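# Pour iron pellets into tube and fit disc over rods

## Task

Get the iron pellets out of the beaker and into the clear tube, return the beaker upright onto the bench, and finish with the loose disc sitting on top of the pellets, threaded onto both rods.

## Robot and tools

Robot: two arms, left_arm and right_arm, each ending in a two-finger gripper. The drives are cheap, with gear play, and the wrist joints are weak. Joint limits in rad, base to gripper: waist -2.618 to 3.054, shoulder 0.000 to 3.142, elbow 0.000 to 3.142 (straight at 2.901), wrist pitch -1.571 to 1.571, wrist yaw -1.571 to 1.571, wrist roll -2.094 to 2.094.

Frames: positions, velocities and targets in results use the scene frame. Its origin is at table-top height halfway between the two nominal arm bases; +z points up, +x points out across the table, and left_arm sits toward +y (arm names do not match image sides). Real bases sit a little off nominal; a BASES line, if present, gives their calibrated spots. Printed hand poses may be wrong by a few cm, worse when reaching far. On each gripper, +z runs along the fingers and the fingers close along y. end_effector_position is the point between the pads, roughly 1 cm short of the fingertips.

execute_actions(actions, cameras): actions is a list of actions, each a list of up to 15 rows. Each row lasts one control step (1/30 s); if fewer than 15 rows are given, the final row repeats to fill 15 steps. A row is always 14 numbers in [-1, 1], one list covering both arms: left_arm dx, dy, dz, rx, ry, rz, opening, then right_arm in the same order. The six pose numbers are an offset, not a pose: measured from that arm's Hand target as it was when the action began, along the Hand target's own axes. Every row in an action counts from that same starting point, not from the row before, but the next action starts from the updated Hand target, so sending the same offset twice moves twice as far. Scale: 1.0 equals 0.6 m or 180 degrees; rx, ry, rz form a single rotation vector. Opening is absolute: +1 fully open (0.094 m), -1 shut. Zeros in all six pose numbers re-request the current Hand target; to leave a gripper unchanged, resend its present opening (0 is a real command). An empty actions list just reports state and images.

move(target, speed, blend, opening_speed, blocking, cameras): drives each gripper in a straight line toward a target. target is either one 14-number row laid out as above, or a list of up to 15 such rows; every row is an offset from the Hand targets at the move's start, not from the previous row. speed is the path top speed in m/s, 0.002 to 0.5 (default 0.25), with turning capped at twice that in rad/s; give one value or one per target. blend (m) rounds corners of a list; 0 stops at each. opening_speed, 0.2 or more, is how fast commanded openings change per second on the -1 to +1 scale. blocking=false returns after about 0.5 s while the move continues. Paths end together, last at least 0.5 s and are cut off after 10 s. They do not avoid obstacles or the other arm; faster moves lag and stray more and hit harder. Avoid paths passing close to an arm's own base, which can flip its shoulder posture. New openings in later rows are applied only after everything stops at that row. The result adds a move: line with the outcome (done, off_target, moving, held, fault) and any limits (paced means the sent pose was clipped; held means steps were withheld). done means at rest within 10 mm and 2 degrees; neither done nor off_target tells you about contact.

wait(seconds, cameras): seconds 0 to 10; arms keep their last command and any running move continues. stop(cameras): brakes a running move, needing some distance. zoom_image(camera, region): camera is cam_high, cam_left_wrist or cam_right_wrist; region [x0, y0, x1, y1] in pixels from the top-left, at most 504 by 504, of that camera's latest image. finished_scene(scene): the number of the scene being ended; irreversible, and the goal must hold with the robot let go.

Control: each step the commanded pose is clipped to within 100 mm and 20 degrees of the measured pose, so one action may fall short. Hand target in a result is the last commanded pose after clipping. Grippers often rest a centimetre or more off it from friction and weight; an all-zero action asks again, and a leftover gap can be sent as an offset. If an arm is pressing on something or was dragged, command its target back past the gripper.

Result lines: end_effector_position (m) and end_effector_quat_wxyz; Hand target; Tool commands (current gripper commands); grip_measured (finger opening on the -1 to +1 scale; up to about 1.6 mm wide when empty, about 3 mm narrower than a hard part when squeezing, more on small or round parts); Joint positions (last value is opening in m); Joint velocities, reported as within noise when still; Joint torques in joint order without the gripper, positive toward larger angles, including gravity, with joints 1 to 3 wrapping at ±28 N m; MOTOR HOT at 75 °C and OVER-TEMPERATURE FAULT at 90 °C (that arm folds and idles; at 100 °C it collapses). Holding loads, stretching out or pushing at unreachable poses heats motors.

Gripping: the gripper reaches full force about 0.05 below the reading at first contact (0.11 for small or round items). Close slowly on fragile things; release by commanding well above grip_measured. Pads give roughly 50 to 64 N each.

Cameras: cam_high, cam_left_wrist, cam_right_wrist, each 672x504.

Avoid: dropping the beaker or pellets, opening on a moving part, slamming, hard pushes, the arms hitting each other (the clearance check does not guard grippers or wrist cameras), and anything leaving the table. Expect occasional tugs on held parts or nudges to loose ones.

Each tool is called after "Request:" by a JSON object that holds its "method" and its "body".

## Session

Request:
{"method": "execute_actions", "body": {"actions": []}}

Scene clock: 0.00 s.
left_arm: end_effector_position=(+0.4260, +0.3074, +0.1358) grip_measured=+1.000 end_effector_quat_wxyz=(+0.659, -0.063, +0.749, +0.029) | right_arm: end_effector_position=(+0.3694, -0.3503, +0.1808) grip_measured=+1.000 end_effector_quat_wxyz=(+0.690, +0.071, +0.720, +0.012)
Joint positions: left_arm=[-0.008 1.556 0.261 1.162 -0.152 -0.06 0.094] | right_arm=[-0.118 1.526 0.189 1.29 -0.025 0.115 0.094]
Joint velocities: within noise
Joint torques (N m): no reading
Heat: left arm: 23 °C; right arm: 27 °C.
Hand target: left_arm +0.4281, +0.3078, +0.1431; +0.666, -0.067, +0.742, +0.028 | right_arm +0.3714, -0.3499, +0.1900; +0.700, +0.066, +0.711, +0.012
Tool commands: left_gripper/opening=+1.0 right_gripper/opening=+1.0

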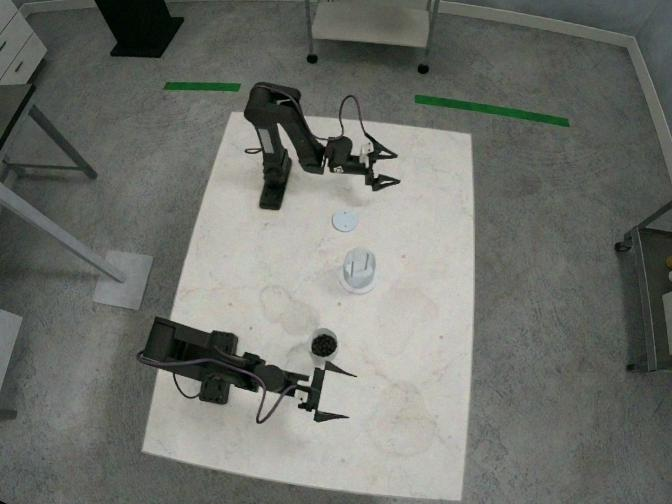

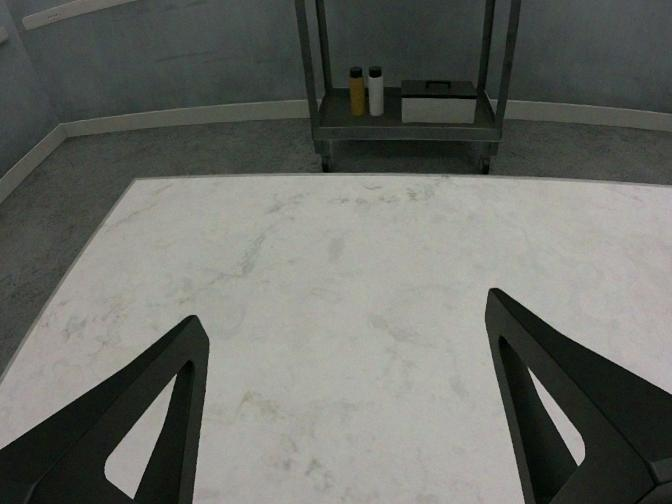

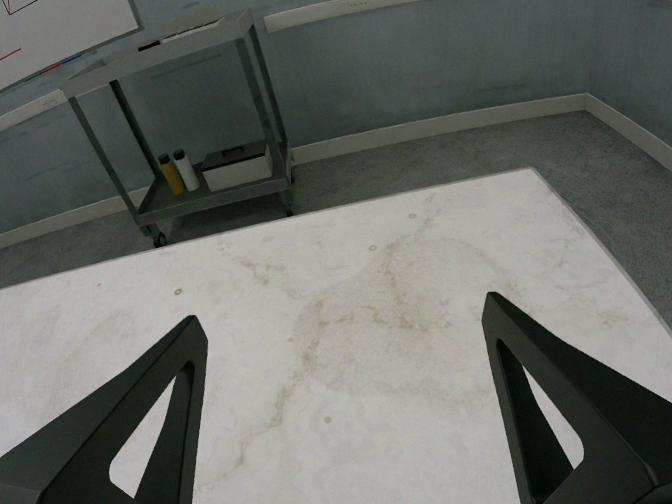

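Request:
{"method": "zoom_image", "body": {"camera": "cam_high", "region": [280, 190, 430, 380]}}

Scaled by 2.653.

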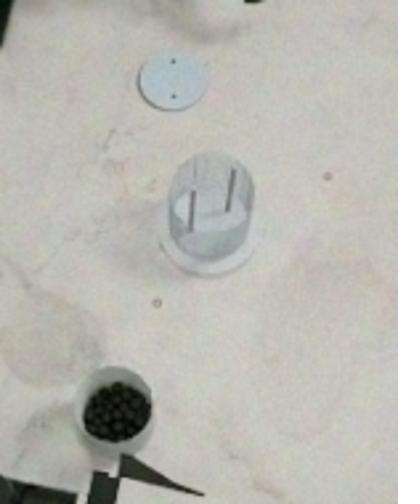

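Request:
{"method": "move", "body": {"target": [0.00887, -0.15033, -0.27028, 0.0196, 0.465, 0.0468, 1, -0.02003, 0.2394, -0.1966, -0.0957, 0.1646, -0.063, 1], "speed": 0.3}}

Scene clock: 14.77 s.
left_arm: end_effector_position=(+0.2764, +0.1999, +0.1555) grip_measured=+1.000 end_effector_quat_wxyz=(-0.003, +0.007, +1.000, +0.003) | right_arm: end_effector_position=(+0.2637, -0.1994, +0.2067) grip_measured=+1.000 end_effector_quat_wxyz=(+0.489, -0.123, +0.861, +0.064)
Joint positions: left_arm=[-0.35 1.503 1.33 -1.404 -0.003 -0.352 0.094] | right_arm=[0.558 0.756 0.52 -0.323 0.257 0.145 0.094]
Joint velocities: within noise
Joint torques (N m): left_arm=[-0.8 -4.68 7.94 0.32 0.11 -0.11] | right_arm=[0.65 -0.5 8.8 1.3 0.2 0.18]
Heat: left arm: 24 °C; right arm: 28 °C.
Hand target: left_arm +0.2800, +0.1972, +0.1600; +0.000, +0.001, +1.000, +0.000 | right_arm +0.2651, -0.1999, +0.2199; +0.496, -0.113, +0.859, +0.065
Off the commanded pose: left_arm 0.006 m, 1 deg | right_arm 0.013 m, 1 deg.
move: off_target (right_arm)

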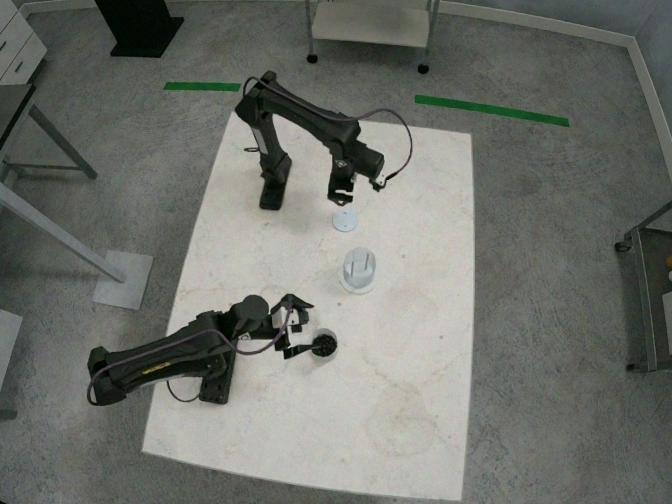

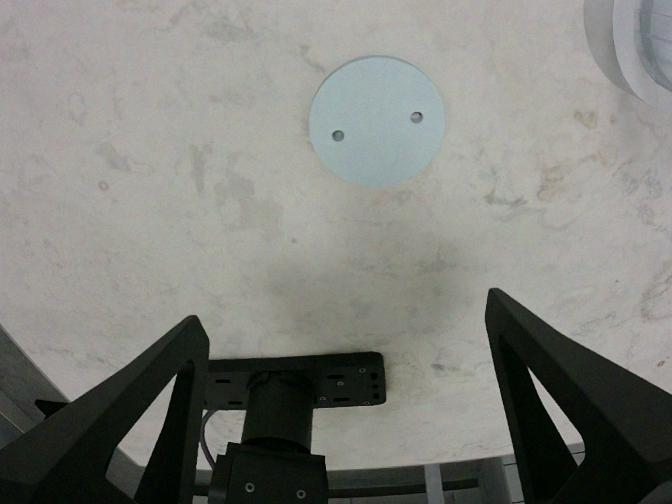

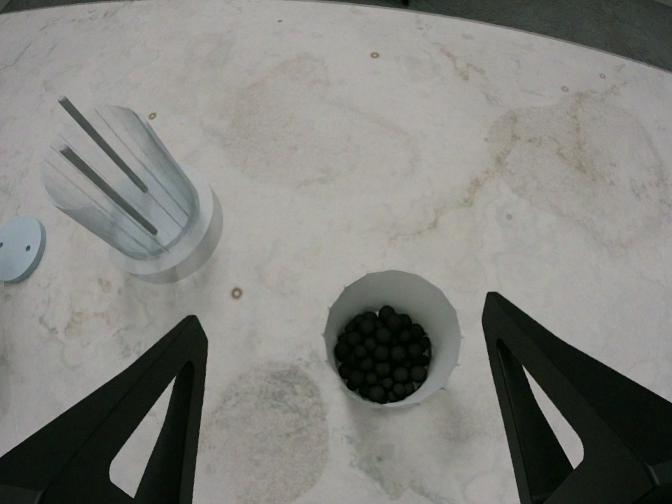

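Request:
{"method": "move", "body": {"target": [-0.01423, -0.03447, 0.175, 0, 0, -0.0389, 1, 0.10645, -0.01507, 0.09263, 0, 0, 0, 1], "speed": 0.15, "cameras": ["cam_left_wrist", "cam_right_wrist"]}}

Scene clock: 25.63 s.
left_arm: end_effector_position=(+0.2847, +0.1790, +0.0583) grip_measured=+1.000 end_effector_quat_wxyz=(-0.004, -0.054, +0.999, +0.002) | right_arm: end_effector_position=(+0.2791, -0.2031, +0.1327) grip_measured=+1.000 end_effector_quat_wxyz=(+0.482, -0.114, +0.866, +0.065)
Joint positions: left_arm=[-0.41 1.614 1.048 -1.014 0 -0.534 0.094] | right_arm=[0.486 0.93 0.28 0.083 0.198 0.128 0.094]
Joint velocities: within noise
Joint torques (N m): left_arm=[-0.84 -5.57 5.22 0.61 0 -0.16] | right_arm=[-0.57 -1.14 4.67 1.92 -0.01 -0.12]
Heat: left arm: 25 °C; right arm: 27 °C.
Hand target: left_arm +0.2884, +0.1765, +0.0550; +0.000, -0.060, +0.998, +0.000 | right_arm +0.2832, -0.2045, +0.1368; +0.496, -0.113, +0.859, +0.065
Off the commanded pose: left_arm 0.006 m, 1 deg | right_arm 0.006 m, 2 deg.
move: done
Images, in order (width x height): cam_left_wrist 672x504, cam_right_wrist 672x504.

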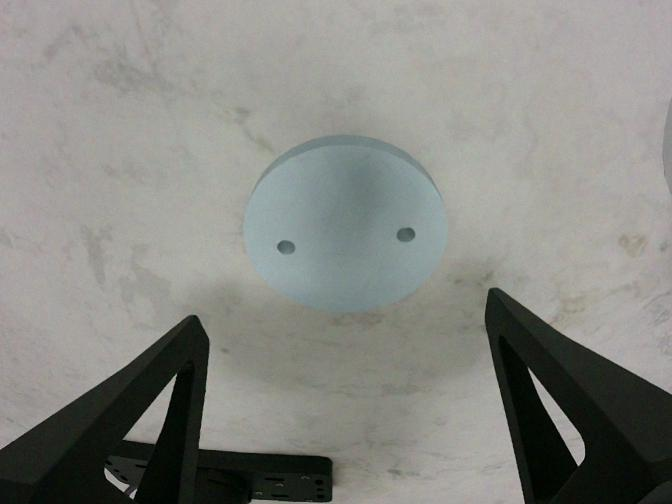

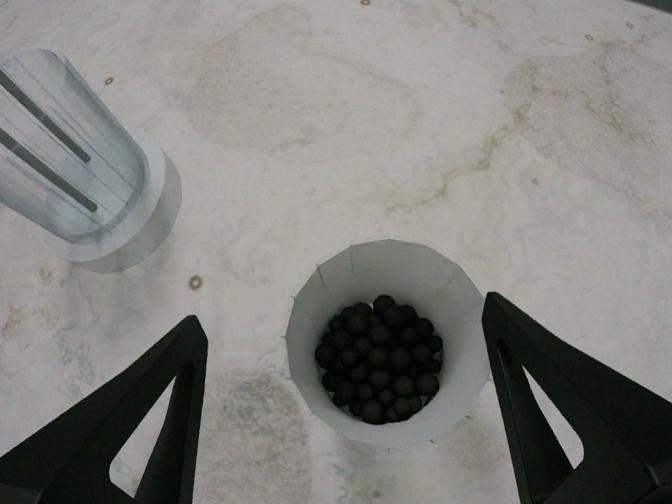

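Request:
{"method": "move", "body": {"target": [-0.00453, -0.00273, 0.07, 0, 0, 0, 1, 0.00867, -0.02633, -0.0015, 0, 0, 0, 1], "speed": 0.1, "cameras": ["cam_left_wrist", "cam_right_wrist"]}}

Scene clock: 31.80 s.
left_arm: end_effector_position=(+0.2883, +0.1774, +0.0169) grip_measured=+1.000 end_effector_quat_wxyz=(-0.003, -0.054, +0.999, +0.001) | right_arm: end_effector_position=(+0.2793, -0.2215, +0.1204) grip_measured=+1.000 end_effector_quat_wxyz=(+0.470, -0.111, +0.873, +0.062)
Joint positions: left_arm=[-0.41 1.692 0.954 -0.84 0 -0.534 0.094] | right_arm=[0.38 0.922 0.247 0.088 0.114 0.079 0.094]
Joint velocities: within noise
Joint torques (N m): left_arm=[-0.85 -5.57 5 0.51 0.01 -0.1] | right_arm=[-0.69 -3.12 4.78 1.97 -0.03 -0.12]
Heat: left arm: 25 °C; right arm: 27 °C.
Hand target: left_arm +0.2913, +0.1752, +0.0130; +0.000, -0.060, +0.998, +0.000 | right_arm +0.2840, -0.2206, +0.1327; +0.496, -0.113, +0.859, +0.065
Off the commanded pose: left_arm 0.005 m, 1 deg | right_arm 0.013 m, 3 deg.
move: off_target (right_arm)
Images, in order (width x height): cam_left_wrist 672x504, cam_right_wrist 672x504.

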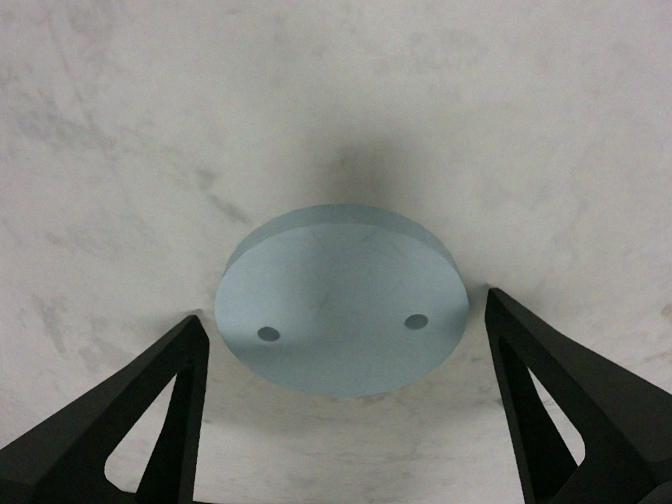

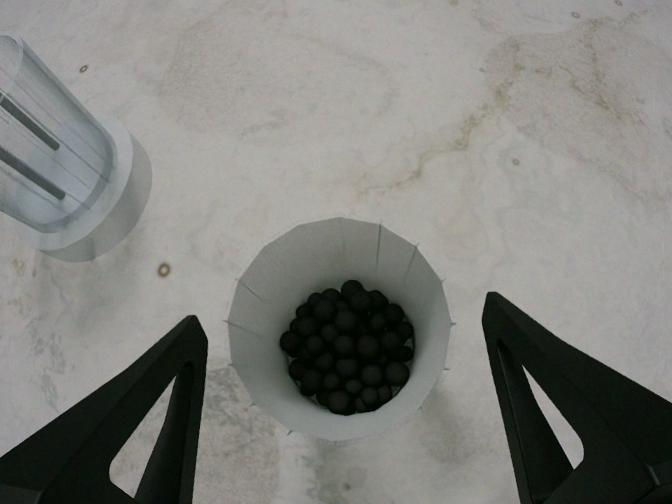

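Request:
{"method": "move", "body": {"target": [[0, 0, 0.0083, 0, 0, 0, 1, 0.0817, 0.0008, 0.0543, 0, 0, 0, 1], [0, 0, 0.0083, 0, 0, 0, 0.5, 0.0817, 0.0008, 0.0543, 0, 0, 0, 1]], "speed": 0.1, "opening_speed": 0.5, "cameras": ["cam_left_wrist", "cam_right_wrist"]}}

Scene clock: 37.93 s.
left_arm: end_effector_position=(+0.2896, +0.1770, +0.0133) grip_measured=+0.645 end_effector_quat_wxyz=(-0.001, -0.055, +0.999, +0.000) | right_arm: end_effector_position=(+0.2849, -0.2191, +0.0692) grip_measured=+1.000 end_effector_quat_wxyz=(+0.483, -0.109, +0.867, +0.065)
Joint positions: left_arm=[-0.408 1.7 0.947 -0.82 0.002 -0.534 0.077] | right_arm=[0.38 1.29 0.089 0.643 0.114 0.079 0.094]
Joint velocities: within noise
Joint torques (N m): left_arm=[-0.69 -5.34 4.51 0.65 0.04 -0.11] | right_arm=[-0.68 -1.96 3.23 1.93 -0.03 -0.1]
Heat: left arm: 25 °C; right arm: 27 °C.
Hand target: left_arm +0.2913, +0.1752, +0.0081; +0.000, -0.060, +0.998, +0.000 | right_arm +0.2875, -0.2192, +0.0740; +0.496, -0.113, +0.859, +0.065
Off the commanded pose: left_arm 0.006 m, 1 deg | right_arm 0.005 m, 2 deg.
move: done
Images, in order (width x height): cam_left_wrist 672x504, cam_right_wrist 672x504.

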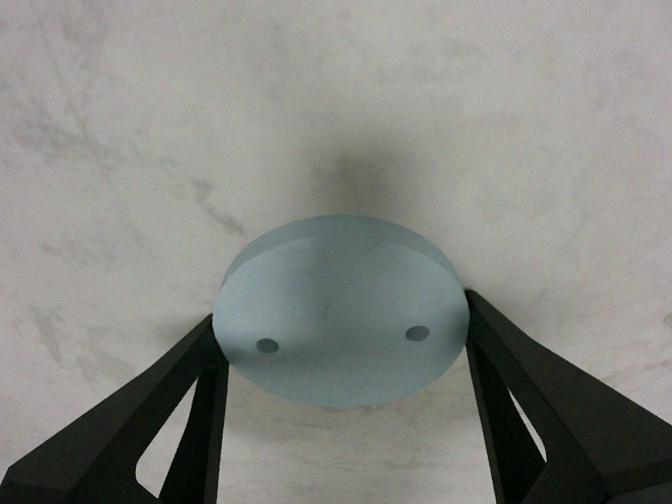

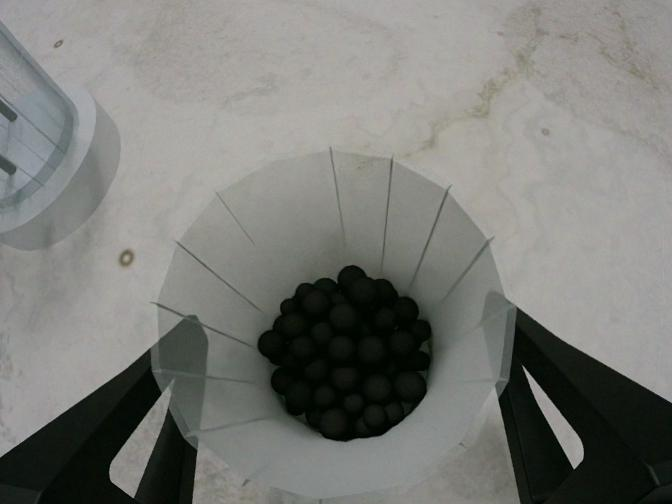

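Request:
{"method": "move", "body": {"target": [0, 0, -0.15, 0, 0, 0, 0.5, 0, 0, 0, 0, 0, 0, 0.45], "speed": 0.15, "opening_speed": 0.5, "cameras": ["cam_left_wrist", "cam_right_wrist"]}}

Scene clock: 40.40 s.
left_arm: end_effector_position=(+0.2866, +0.1783, +0.0841) grip_measured=+0.645 end_effector_quat_wxyz=(-0.020, -0.055, +0.998, +0.010) | right_arm: end_effector_position=(+0.2847, -0.2186, +0.0692) grip_measured=+0.659 end_effector_quat_wxyz=(+0.482, -0.110, +0.867, +0.066)
Joint positions: left_arm=[-0.408 1.628 1.168 -1.156 0.002 -0.534 0.077] | right_arm=[0.38 1.29 0.089 0.643 0.111 0.079 0.078]
Joint velocities: within noise
Joint torques (N m): left_arm=[-0.96 -9.58 7.3 0.19 0.06 -0.13] | right_arm=[-0.65 -2.03 3.15 1.91 0.01 -0.08]
Heat: left arm: 25 °C; right arm: 28 °C.
Hand target: left_arm +0.2913, +0.1752, +0.0981; +0.000, -0.060, +0.998, +0.000 | right_arm +0.2875, -0.2192, +0.0740; +0.496, -0.113, +0.859, +0.065
Off the commanded pose: left_arm 0.015 m, 3 deg | right_arm 0.006 m, 2 deg.
move: off_target (left_arm)
Images, in order (width x height): cam_left_wrist 672x504, cam_right_wrist 672x504.

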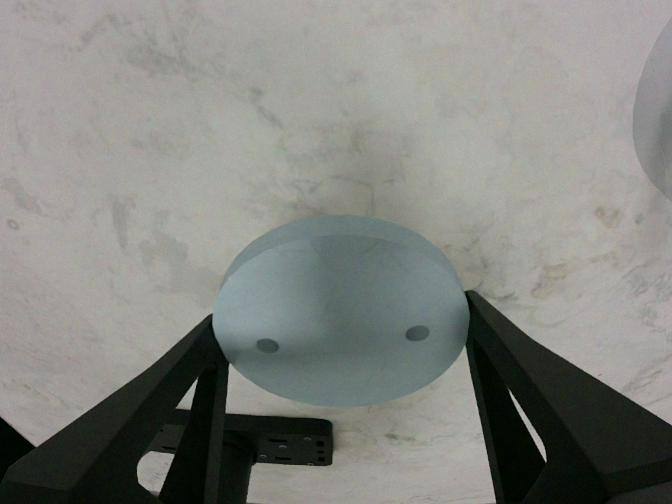

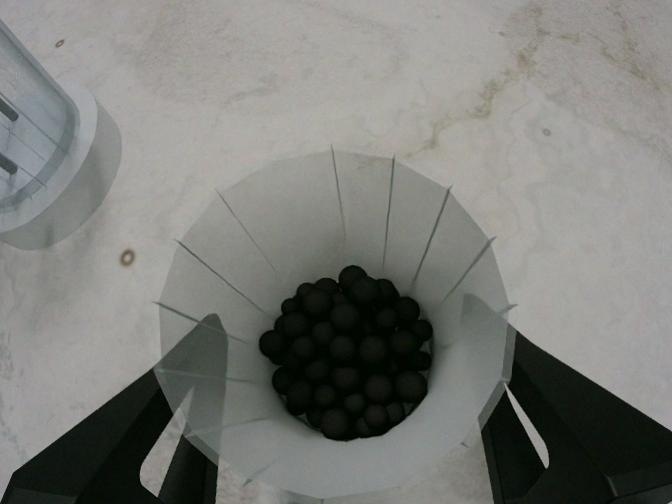

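Request:
{"method": "move", "body": {"target": [[0, 0, 0, 0, 0, 0, 0.5, -0.1156, 0, -0.0669, 0, 0, 0, 0.45], [0, 0, 0, 0, 0, 0, 0.5, -0.1727, 0.1068, -0.038, -0.2289, -0.0635, -0.1019, 0.45]], "speed": [0.12, 0.2], "blend": [0.03, 0], "cameras": ["cam_high", "cam_right_wrist"]}}

Scene clock: 59.00 s.
left_arm: end_effector_position=(+0.2866, +0.1783, +0.0841) grip_measured=+0.645 end_effector_quat_wxyz=(-0.020, -0.055, +0.998, +0.010) | right_arm: end_effector_position=(+0.2844, -0.1537, +0.1424) grip_measured=+0.658 end_effector_quat_wxyz=(+0.458, -0.380, +0.746, +0.299)
Joint positions: left_arm=[-0.408 1.628 1.168 -1.156 0.002 -0.534 0.077] | right_arm=[0.087 1.289 0.41 0.232 -0.84 -0.405 0.078]
Joint velocities: within noise
Joint torques (N m): left_arm=[-0.49 -9.81 7.53 0.2 0.02 -0.1] | right_arm=[-0.69 -3.59 8.18 2.06 -0.68 -0.11]
Heat: left arm: 25 °C; right arm: 30 °C.
Hand target: left_arm +0.2913, +0.1752, +0.0981; +0.000, -0.060, +0.998, +0.000 | right_arm +0.3019, -0.1490, +0.1751; +0.510, -0.404, +0.700, +0.293
Off the commanded pose: left_arm 0.015 m, 3 deg | right_arm 0.037 m, 8 deg.
move: off_target (left_arm, right_arm)
Images, in order (width x height): cam_high 672x504, cam_right_wrist 672x504.

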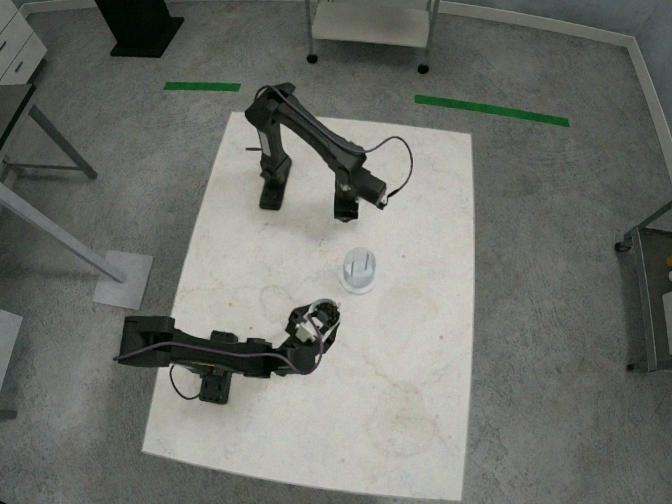

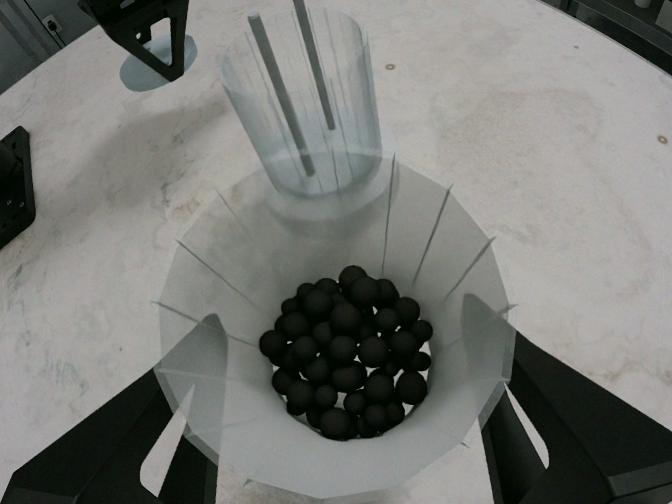

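Request:
{"method": "zoom_image", "body": {"camera": "cam_right_wrist", "region": [180, 0, 420, 240]}}

Scaled by 2.100 from the camera's 672x504 image, which has a finer 960x720 frame.

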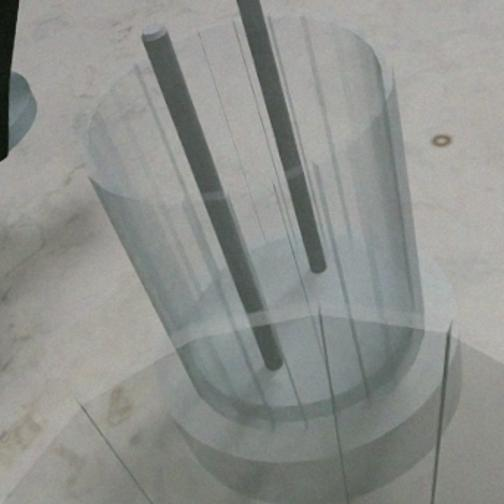

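Request:
{"method": "move", "body": {"target": [0.0169, -0.0567, -0.195, 0, 0, 0.3667, 0.5, -0.1433, -0.1432, 0.1558, 0.1622, 0.1478, -0.1581, 0.45], "speed": 0.25}}

Scene clock: 73.80 s.
left_arm: end_effector_position=(+0.2849, +0.1428, +0.2061) grip_measured=+0.645 end_effector_quat_wxyz=(+0.014, +0.485, +0.875, +0.002) | right_arm: end_effector_position=(+0.4205, -0.0984, +0.2009) grip_measured=+0.658 end_effector_quat_wxyz=(+0.447, -0.486, +0.743, -0.107)
Joint positions: left_arm=[-0.529 1.628 1.657 -1.573 -0.006 0.466 0.077] | right_arm=[0.521 1.617 1.087 -0.093 0.156 -0.703 0.078]
Joint velocities: within noise
Joint torques (N m): left_arm=[-0.81 -7.05 7.84 0.37 0.02 0.12] | right_arm=[0.43 -7.58 9.68 1.71 0.22 -0.09]
Heat: left arm: 25 °C; right arm: 29 °C.
Hand target: left_arm +0.2854, +0.1402, +0.2151; +0.000, +0.493, +0.870, +0.000 | right_arm +0.4340, -0.0920, +0.2282; +0.477, -0.477, +0.728, -0.120
Off the commanded pose: left_arm 0.009 m, 2 deg | right_arm 0.031 m, 4 deg.
joint sent to its limit (left arm) — joint 4 (wrist pitch), lower limit. The joint targets are off in position, not in orientation.
move: off_target (right_arm)

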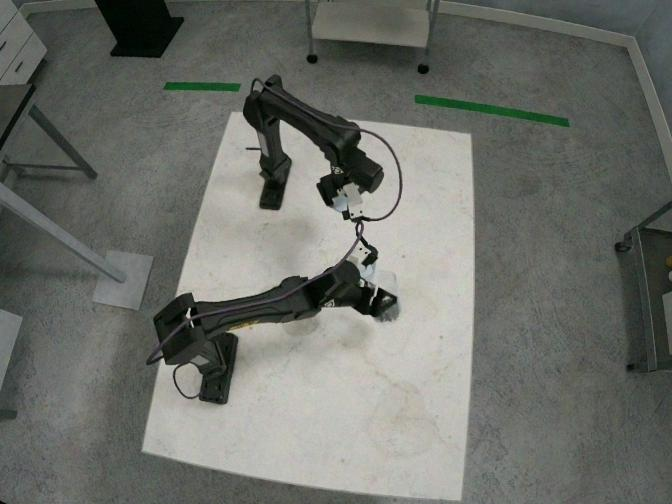

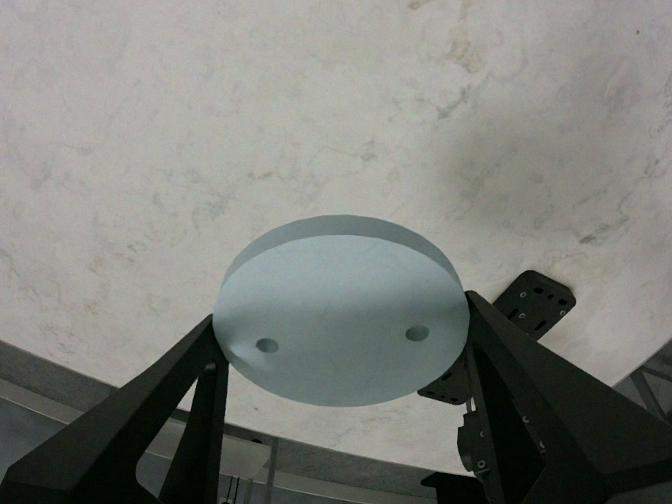

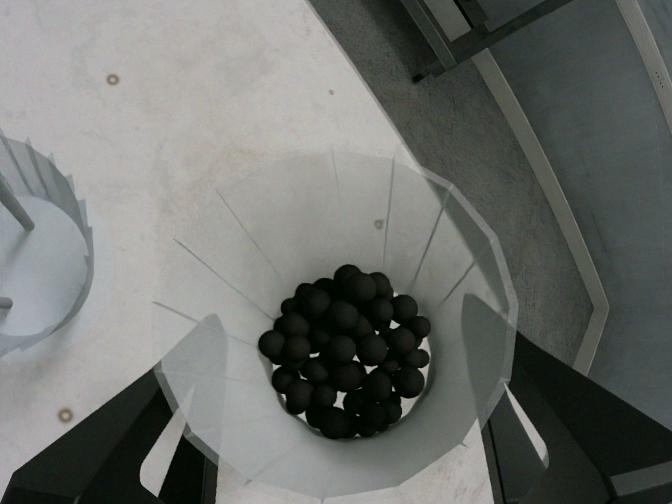

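Request:
{"method": "move", "body": {"target": [0, 0, 0, 0, 0, 0, 0.5, -0.0127, 0.0717, 0.0245, 0.0573, 0.0231, -0.0924, 0.45], "speed": 0.12}}

Scene clock: 78.40 s.
left_arm: end_effector_position=(+0.2849, +0.1428, +0.2061) grip_measured=+0.645 end_effector_quat_wxyz=(+0.014, +0.485, +0.875, +0.002) | right_arm: end_effector_position=(+0.4100, -0.0635, +0.1791) grip_measured=+0.658 end_effector_quat_wxyz=(+0.433, -0.553, +0.666, -0.253)
Joint positions: left_arm=[-0.529 1.628 1.657 -1.573 -0.006 0.466 0.077] | right_arm=[0.707 1.715 1.036 0.085 0.475 -0.922 0.078]
Joint velocities: within noise
Joint torques (N m): left_arm=[-0.59 -6.99 8.01 0.36 0.06 0.07] | right_arm=[0.49 -8.08 5.45 2.33 0.46 -0.12]
Heat: left arm: 25 °C; right arm: 30 °C.
Hand target: left_arm +0.2854, +0.1402, +0.2151; +0.000, +0.493, +0.870, +0.000 | right_arm +0.4215, -0.0596, +0.1979; +0.469, -0.528, +0.655, -0.269
Off the commanded pose: left_arm 0.009 m, 2 deg | right_arm 0.022 m, 6 deg.
joint sent to its limit (left arm) — joint 4 (wrist pitch), lower limit. The joint targets are off in position, not in orientation.
move: off_target (right_arm)

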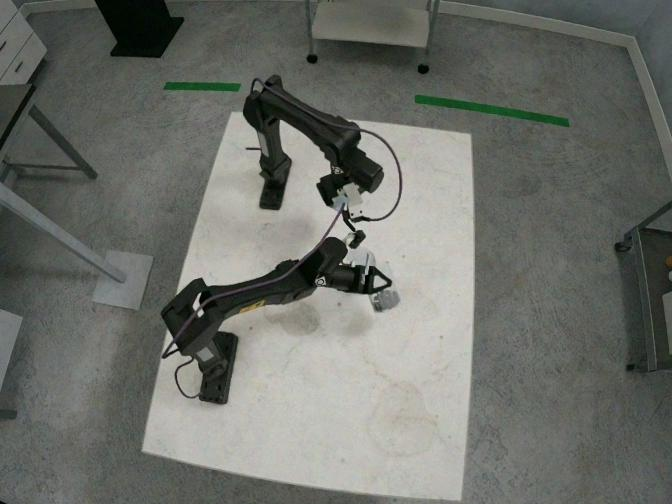

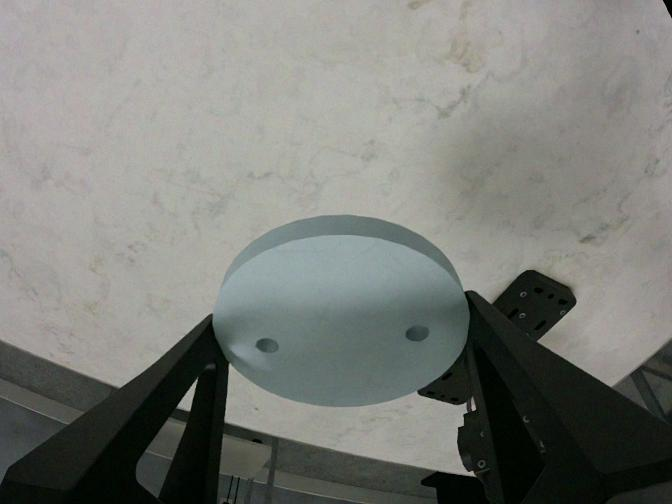

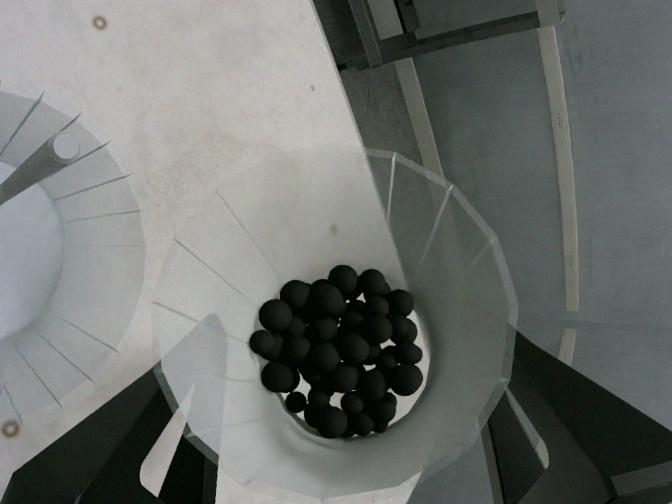

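Request:
{"method": "zoom_image", "body": {"camera": "cam_right_wrist", "region": [0, 60, 340, 460]}}

Scaled by 1.260 from the camera's 672x504 image, which has a finer 960x720 frame.

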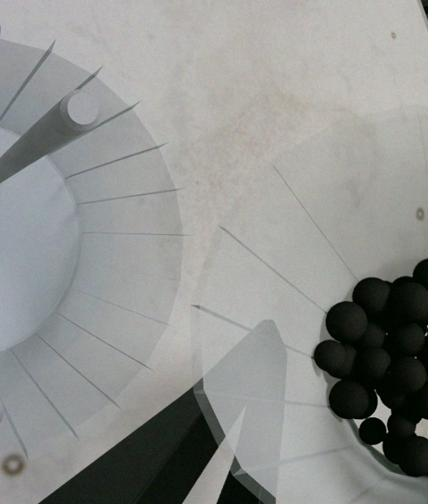

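Request:
{"method": "move", "body": {"target": [[0, 0, 0, 0, 0, 0, 0.5, -0.009, 0.0043, -0.01, 0.043, 0.0173, -0.0693, 0.45], [0, 0, 0, 0, 0, 0, 0.5, -0.0277, -0.0027, -0.0232, 0.086, 0.0347, -0.1386, 0.45]], "speed": 0.1, "blend": [0.01, 0], "cameras": ["cam_high", "cam_right_wrist"]}}

Scene clock: 87.83 s.
left_arm: end_effector_position=(+0.2849, +0.1428, +0.2061) grip_measured=+0.645 end_effector_quat_wxyz=(+0.014, +0.485, +0.874, +0.002) | right_arm: end_effector_position=(+0.4061, -0.0482, +0.1938) grip_measured=+0.658 end_effector_quat_wxyz=(-0.403, +0.606, -0.506, +0.463)
Joint positions: left_arm=[-0.529 1.628 1.657 -1.573 -0.006 0.468 0.077] | right_arm=[0.831 1.812 0.948 0.505 0.791 -1.468 0.078]
Joint velocities: within noise
Joint torques (N m): left_arm=[-0.65 -7.21 7.99 0.32 0.03 0.1] | right_arm=[0.7 -8.25 5.05 2.36 0.39 -0.05]
Heat: left arm: 26 °C; right arm: 32 °C.
Hand target: left_arm +0.2854, +0.1402, +0.2151; +0.000, +0.493, +0.870, +0.000 | right_arm +0.4098, -0.0463, +0.2106; -0.431, +0.574, -0.508, +0.477
Off the commanded pose: left_arm 0.009 m, 2 deg | right_arm 0.017 m, 5 deg.
joint sent to its limit (left arm) — joint 4 (wrist pitch), lower limit. The joint targets are off in position, not in orientation.
move: off_target (right_arm)
Images, in order (width x height): cam_high 672x504, cam_right_wrist 672x504.

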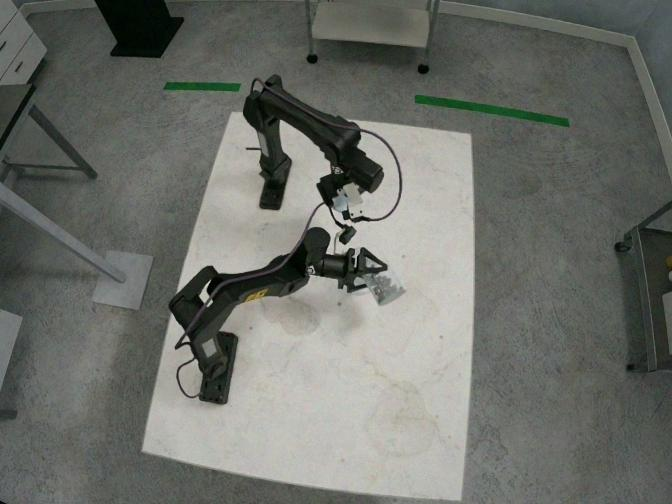

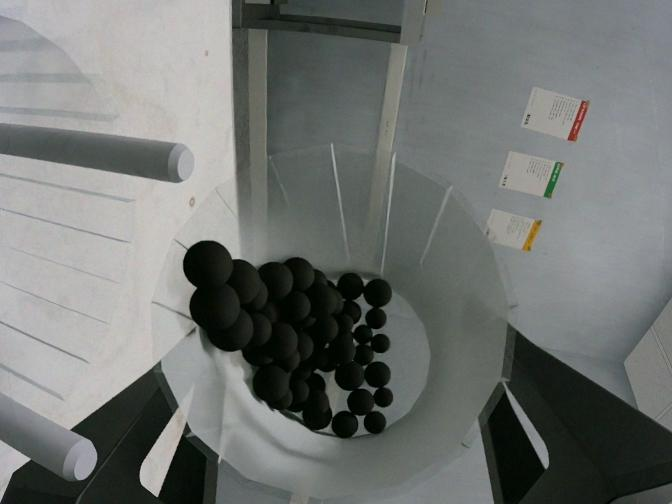

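Request:
{"method": "execute_actions", "body": {"actions": []}}

Scene clock: 90.63 s.
left_arm: end_effector_position=(+0.2845, +0.1430, +0.2061) grip_measured=+0.645 end_effector_quat_wxyz=(+0.013, +0.485, +0.874, +0.002) | right_arm: end_effector_position=(+0.4061, -0.0482, +0.1938) grip_measured=+0.658 end_effector_quat_wxyz=(-0.403, +0.606, -0.506, +0.463)
Joint positions: left_arm=[-0.529 1.628 1.657 -1.574 -0.006 0.468 0.077] | right_arm=[0.831 1.812 0.948 0.505 0.791 -1.47 0.078]
Joint velocities: within noise
Joint torques (N m): left_arm=[-0.76 -7.15 7.8 0.33 0.07 0.09] | right_arm=[0.65 -8.39 4.93 2.36 0.41 -0.04]
Heat: left arm: 26 °C; right arm: 32 °C.
Hand target: left_arm +0.2854, +0.1402, +0.2151; +0.000, +0.493, +0.870, +0.000 | right_arm +0.4098, -0.0463, +0.2106; -0.431, +0.574, -0.508, +0.477
Tool commands: left_gripper/opening=+0.5 right_gripper/opening=+0.45
Off the commanded pose: left_arm 0.009 m, 2 deg | right_arm 0.017 m, 5 deg.

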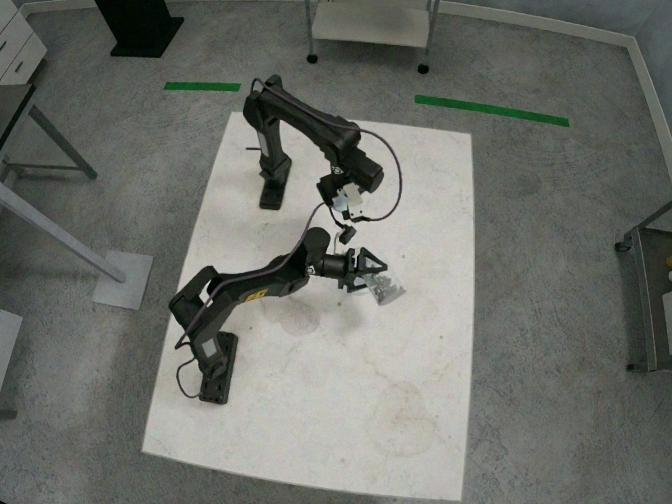

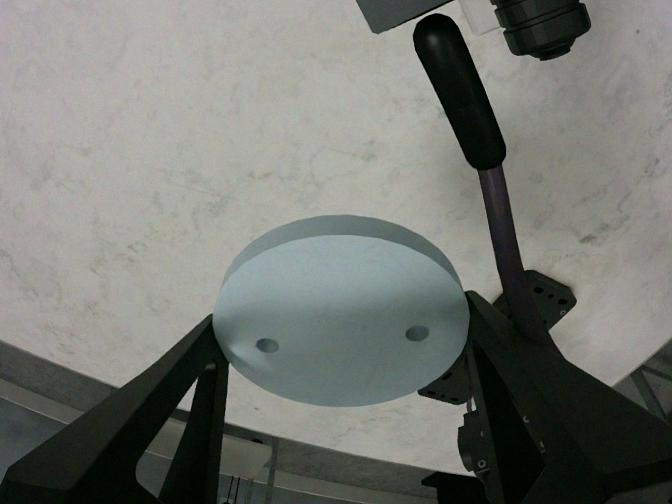

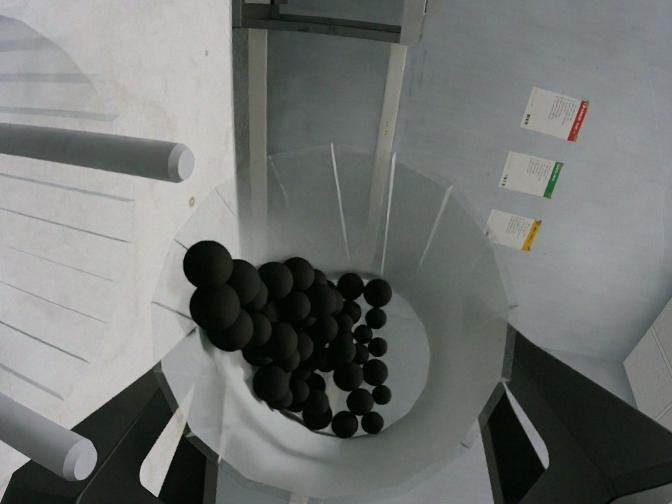

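Request:
{"method": "move", "body": {"target": [0, 0, 0, 0, 0, 0, 0.5, -0.0002, -0.0025, -0.0171, 0.0201, 0.0081, -0.0323, 0.45], "speed": 0.08, "cameras": ["cam_right_wrist"]}}

Scene clock: 97.60 s.
left_arm: end_effector_position=(+0.2845, +0.1430, +0.2061) grip_measured=+0.645 end_effector_quat_wxyz=(+0.013, +0.485, +0.874, +0.002) | right_arm: end_effector_position=(+0.4009, -0.0507, +0.2065) grip_measured=+0.658 end_effector_quat_wxyz=(-0.399, +0.596, -0.466, +0.518)
Joint positions: left_arm=[-0.529 1.628 1.657 -1.574 -0.006 0.468 0.077] | right_arm=[0.854 1.825 0.895 0.706 0.861 -1.649 0.078]
Joint velocities: within noise
Joint torques (N m): left_arm=[-0.81 -7.19 7.94 0.33 0.03 0.08] | right_arm=[0.72 -7.88 4.71 1.97 0.19 -0.01]
Heat: left arm: 26 °C; right arm: 32 °C.
Hand target: left_arm +0.2854, +0.1402, +0.2151; +0.000, +0.493, +0.870, +0.000 | right_arm +0.3999, -0.0462, +0.2138; -0.417, +0.579, -0.468, +0.521
Off the commanded pose: left_arm 0.009 m, 2 deg | right_arm 0.009 m, 3 deg.
joint sent to its limit (left arm) — joint 4 (wrist pitch), lower limit. The joint targets are off in position, not in orientation.
move: off_target (right_arm)
Images, in order (width x height): cam_right_wrist 672x504.

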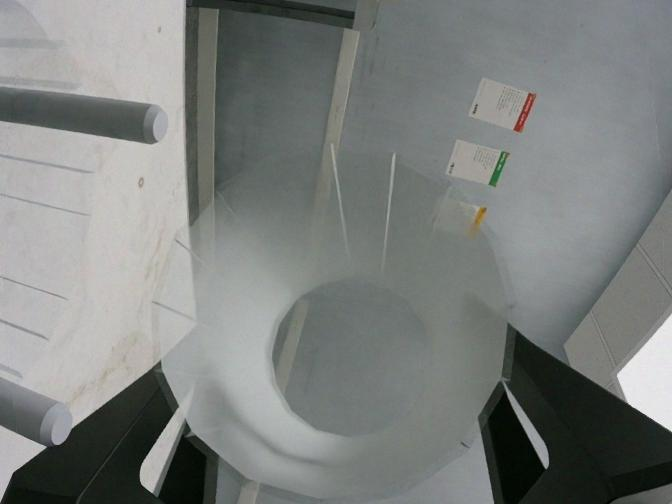

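Request:
{"method": "move", "body": {"target": [[0, 0, 0, 0, 0, 0, 0.5, 0.0168, 0.0265, 0.0388, -0.106, -0.0427, 0.171, 0.45], [0, 0, 0, 0, 0, 0, 0.5, 0.0807, -0.0128, 0.0543, -0.1633, -0.0658, 0.2634, 0.45], [0, 0, 0, 0, 0, 0, 0.5, 0.1966, 0.0663, 0.0035, -0.2779, -0.112, 0.4482, 0.45]], "speed": 0.18, "blend": 0.02}}

Scene clock: 105.20 s.
left_arm: end_effector_position=(+0.2845, +0.1430, +0.2061) grip_measured=+0.645 end_effector_quat_wxyz=(+0.013, +0.485, +0.874, +0.002) | right_arm: end_effector_position=(+0.4067, -0.1720, +0.1838) grip_measured=+0.657 end_effector_quat_wxyz=(+0.439, -0.335, +0.816, +0.175)
Joint positions: left_arm=[-0.529 1.628 1.657 -1.574 -0.006 0.468 0.077] | right_arm=[0.121 1.548 0.944 -0.087 -0.516 -0.398 0.078]
Joint velocities: within noise
Joint torques (N m): left_arm=[-0.69 -7.3 7.92 0.36 0.07 0.02] | right_arm=[-0.35 -10.89 4.98 1.3 -0.4 0.16]
Heat: left arm: 26 °C; right arm: 31 °C.
Hand target: left_arm +0.2854, +0.1402, +0.2151; +0.000, +0.493, +0.870, +0.000 | right_arm +0.3999, -0.1699, +0.2000; +0.450, -0.334, +0.807, +0.186
Off the commanded pose: left_arm 0.009 m, 2 deg | right_arm 0.018 m, 2 deg.
joint sent to its limit (left arm) — joint 4 (wrist pitch), lower limit. The joint targets are off in position, not in orientation.
move: off_target (right_arm)

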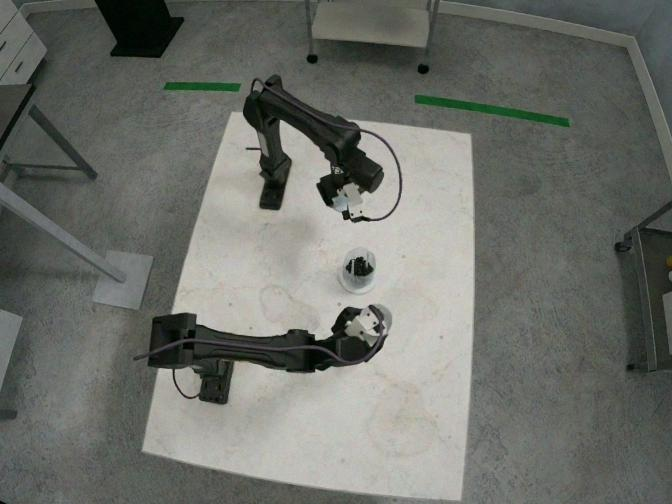

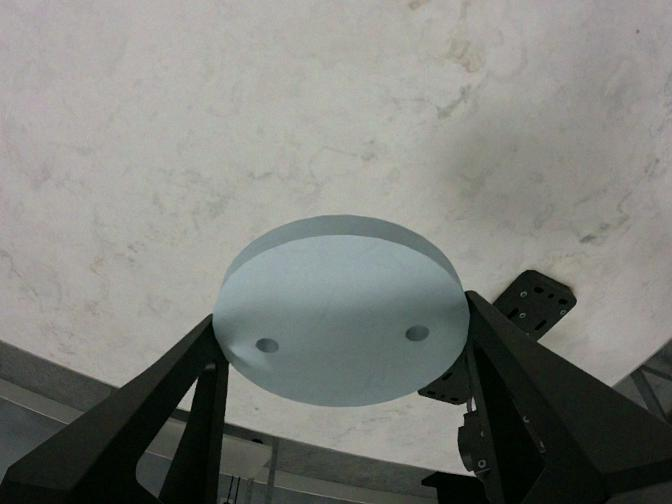

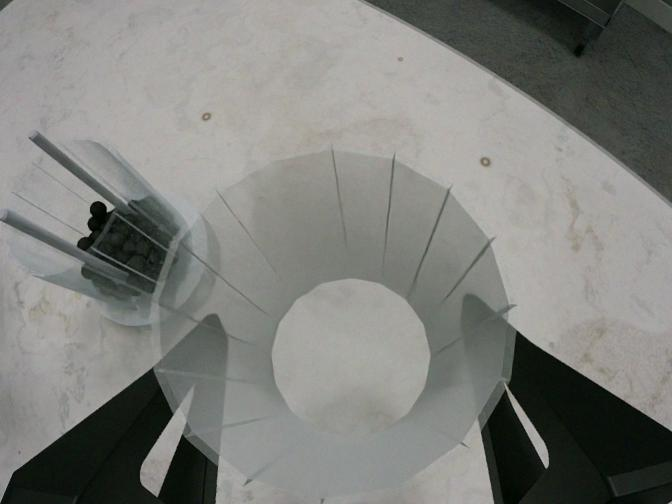

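Request:
{"method": "zoom_image", "body": {"camera": "cam_high", "region": [300, 220, 420, 310]}}

Request:
{"method": "zoom_image", "body": {"camera": "cam_right_wrist", "region": [0, 90, 260, 340]}}

Scaled by 4.200.

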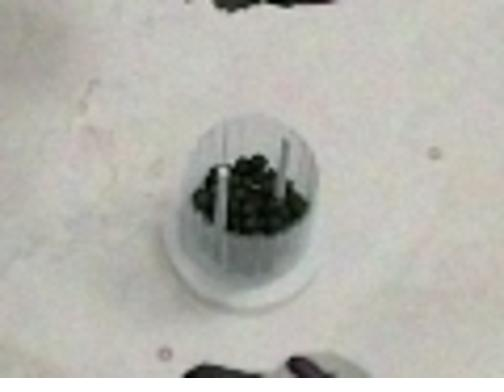

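Scaled by 1.938 from the camera's 672x504 image, which has a finer 960x720 frame.

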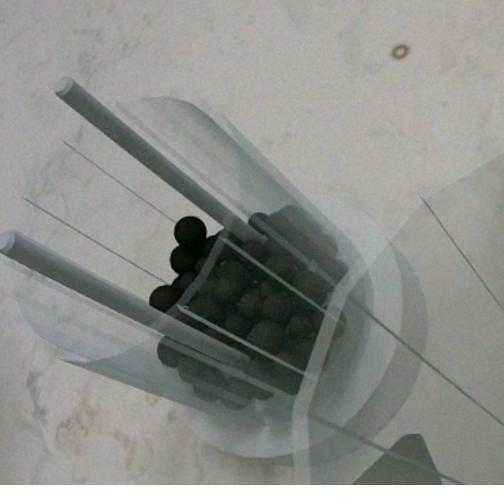

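Request:
{"method": "move", "body": {"target": [-0.173, -0.0278, 0.0252, 0, -0.0167, 0, 0.5, 0.1435, 0.0058, 0.0817, 0, -0.011, 0, 0.45], "speed": 0.15}}

Scene clock: 115.67 s.
left_arm: end_effector_position=(+0.3229, +0.0481, +0.1980) grip_measured=+0.645 end_effector_quat_wxyz=(+0.029, +0.499, +0.866, -0.007) | right_arm: end_effector_position=(+0.3904, -0.1714, +0.0963) grip_measured=+0.657 end_effector_quat_wxyz=(+0.449, -0.334, +0.808, +0.183)
Joint positions: left_arm=[-0.69 1.944 2.011 -1.579 0.003 0.337 0.077] | right_arm=[0.121 1.704 0.665 0.376 -0.535 -0.384 0.078]
Joint velocities: within noise
Joint torques (N m): left_arm=[-0.28 -8.42 7.79 0.4 0.2 -0.13] | right_arm=[-0.72 -6 4 1.85 -0.37 0.17]
Heat: left arm: 26 °C; right arm: 32 °C.
Hand target: left_arm +0.3244, +0.0425, +0.1999; +0.023, +0.493, +0.870, -0.013 | right_arm +0.3950, -0.1700, +0.1010; +0.464, -0.331, +0.799, +0.191
Off the commanded pose: left_arm 0.006 m, 1 deg | right_arm 0.007 m, 2 deg.
joint sent to its limit (left arm) — joint 4 (wrist pitch), lower limit. The joint targets are off in position, not in orientation.
move: done

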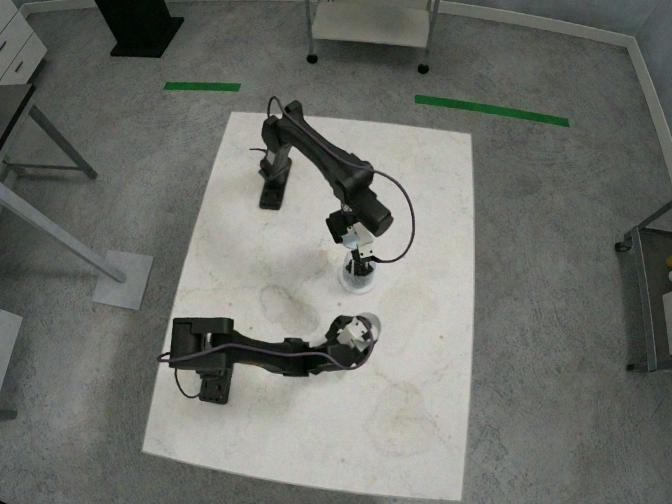

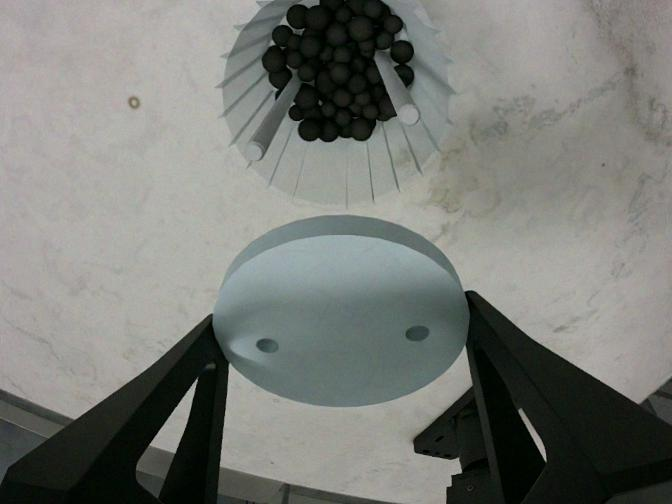

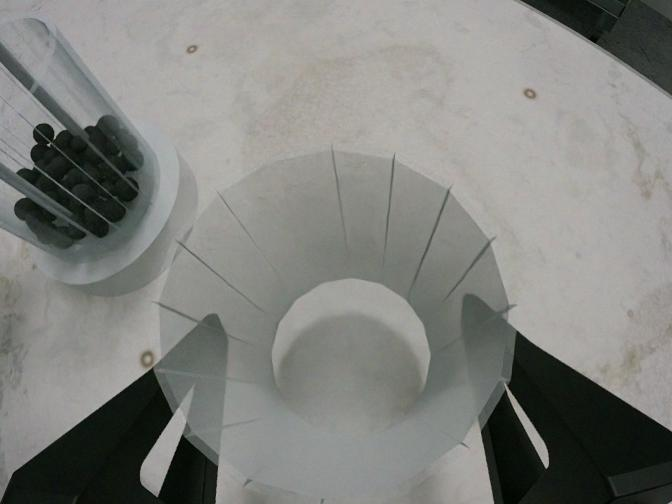

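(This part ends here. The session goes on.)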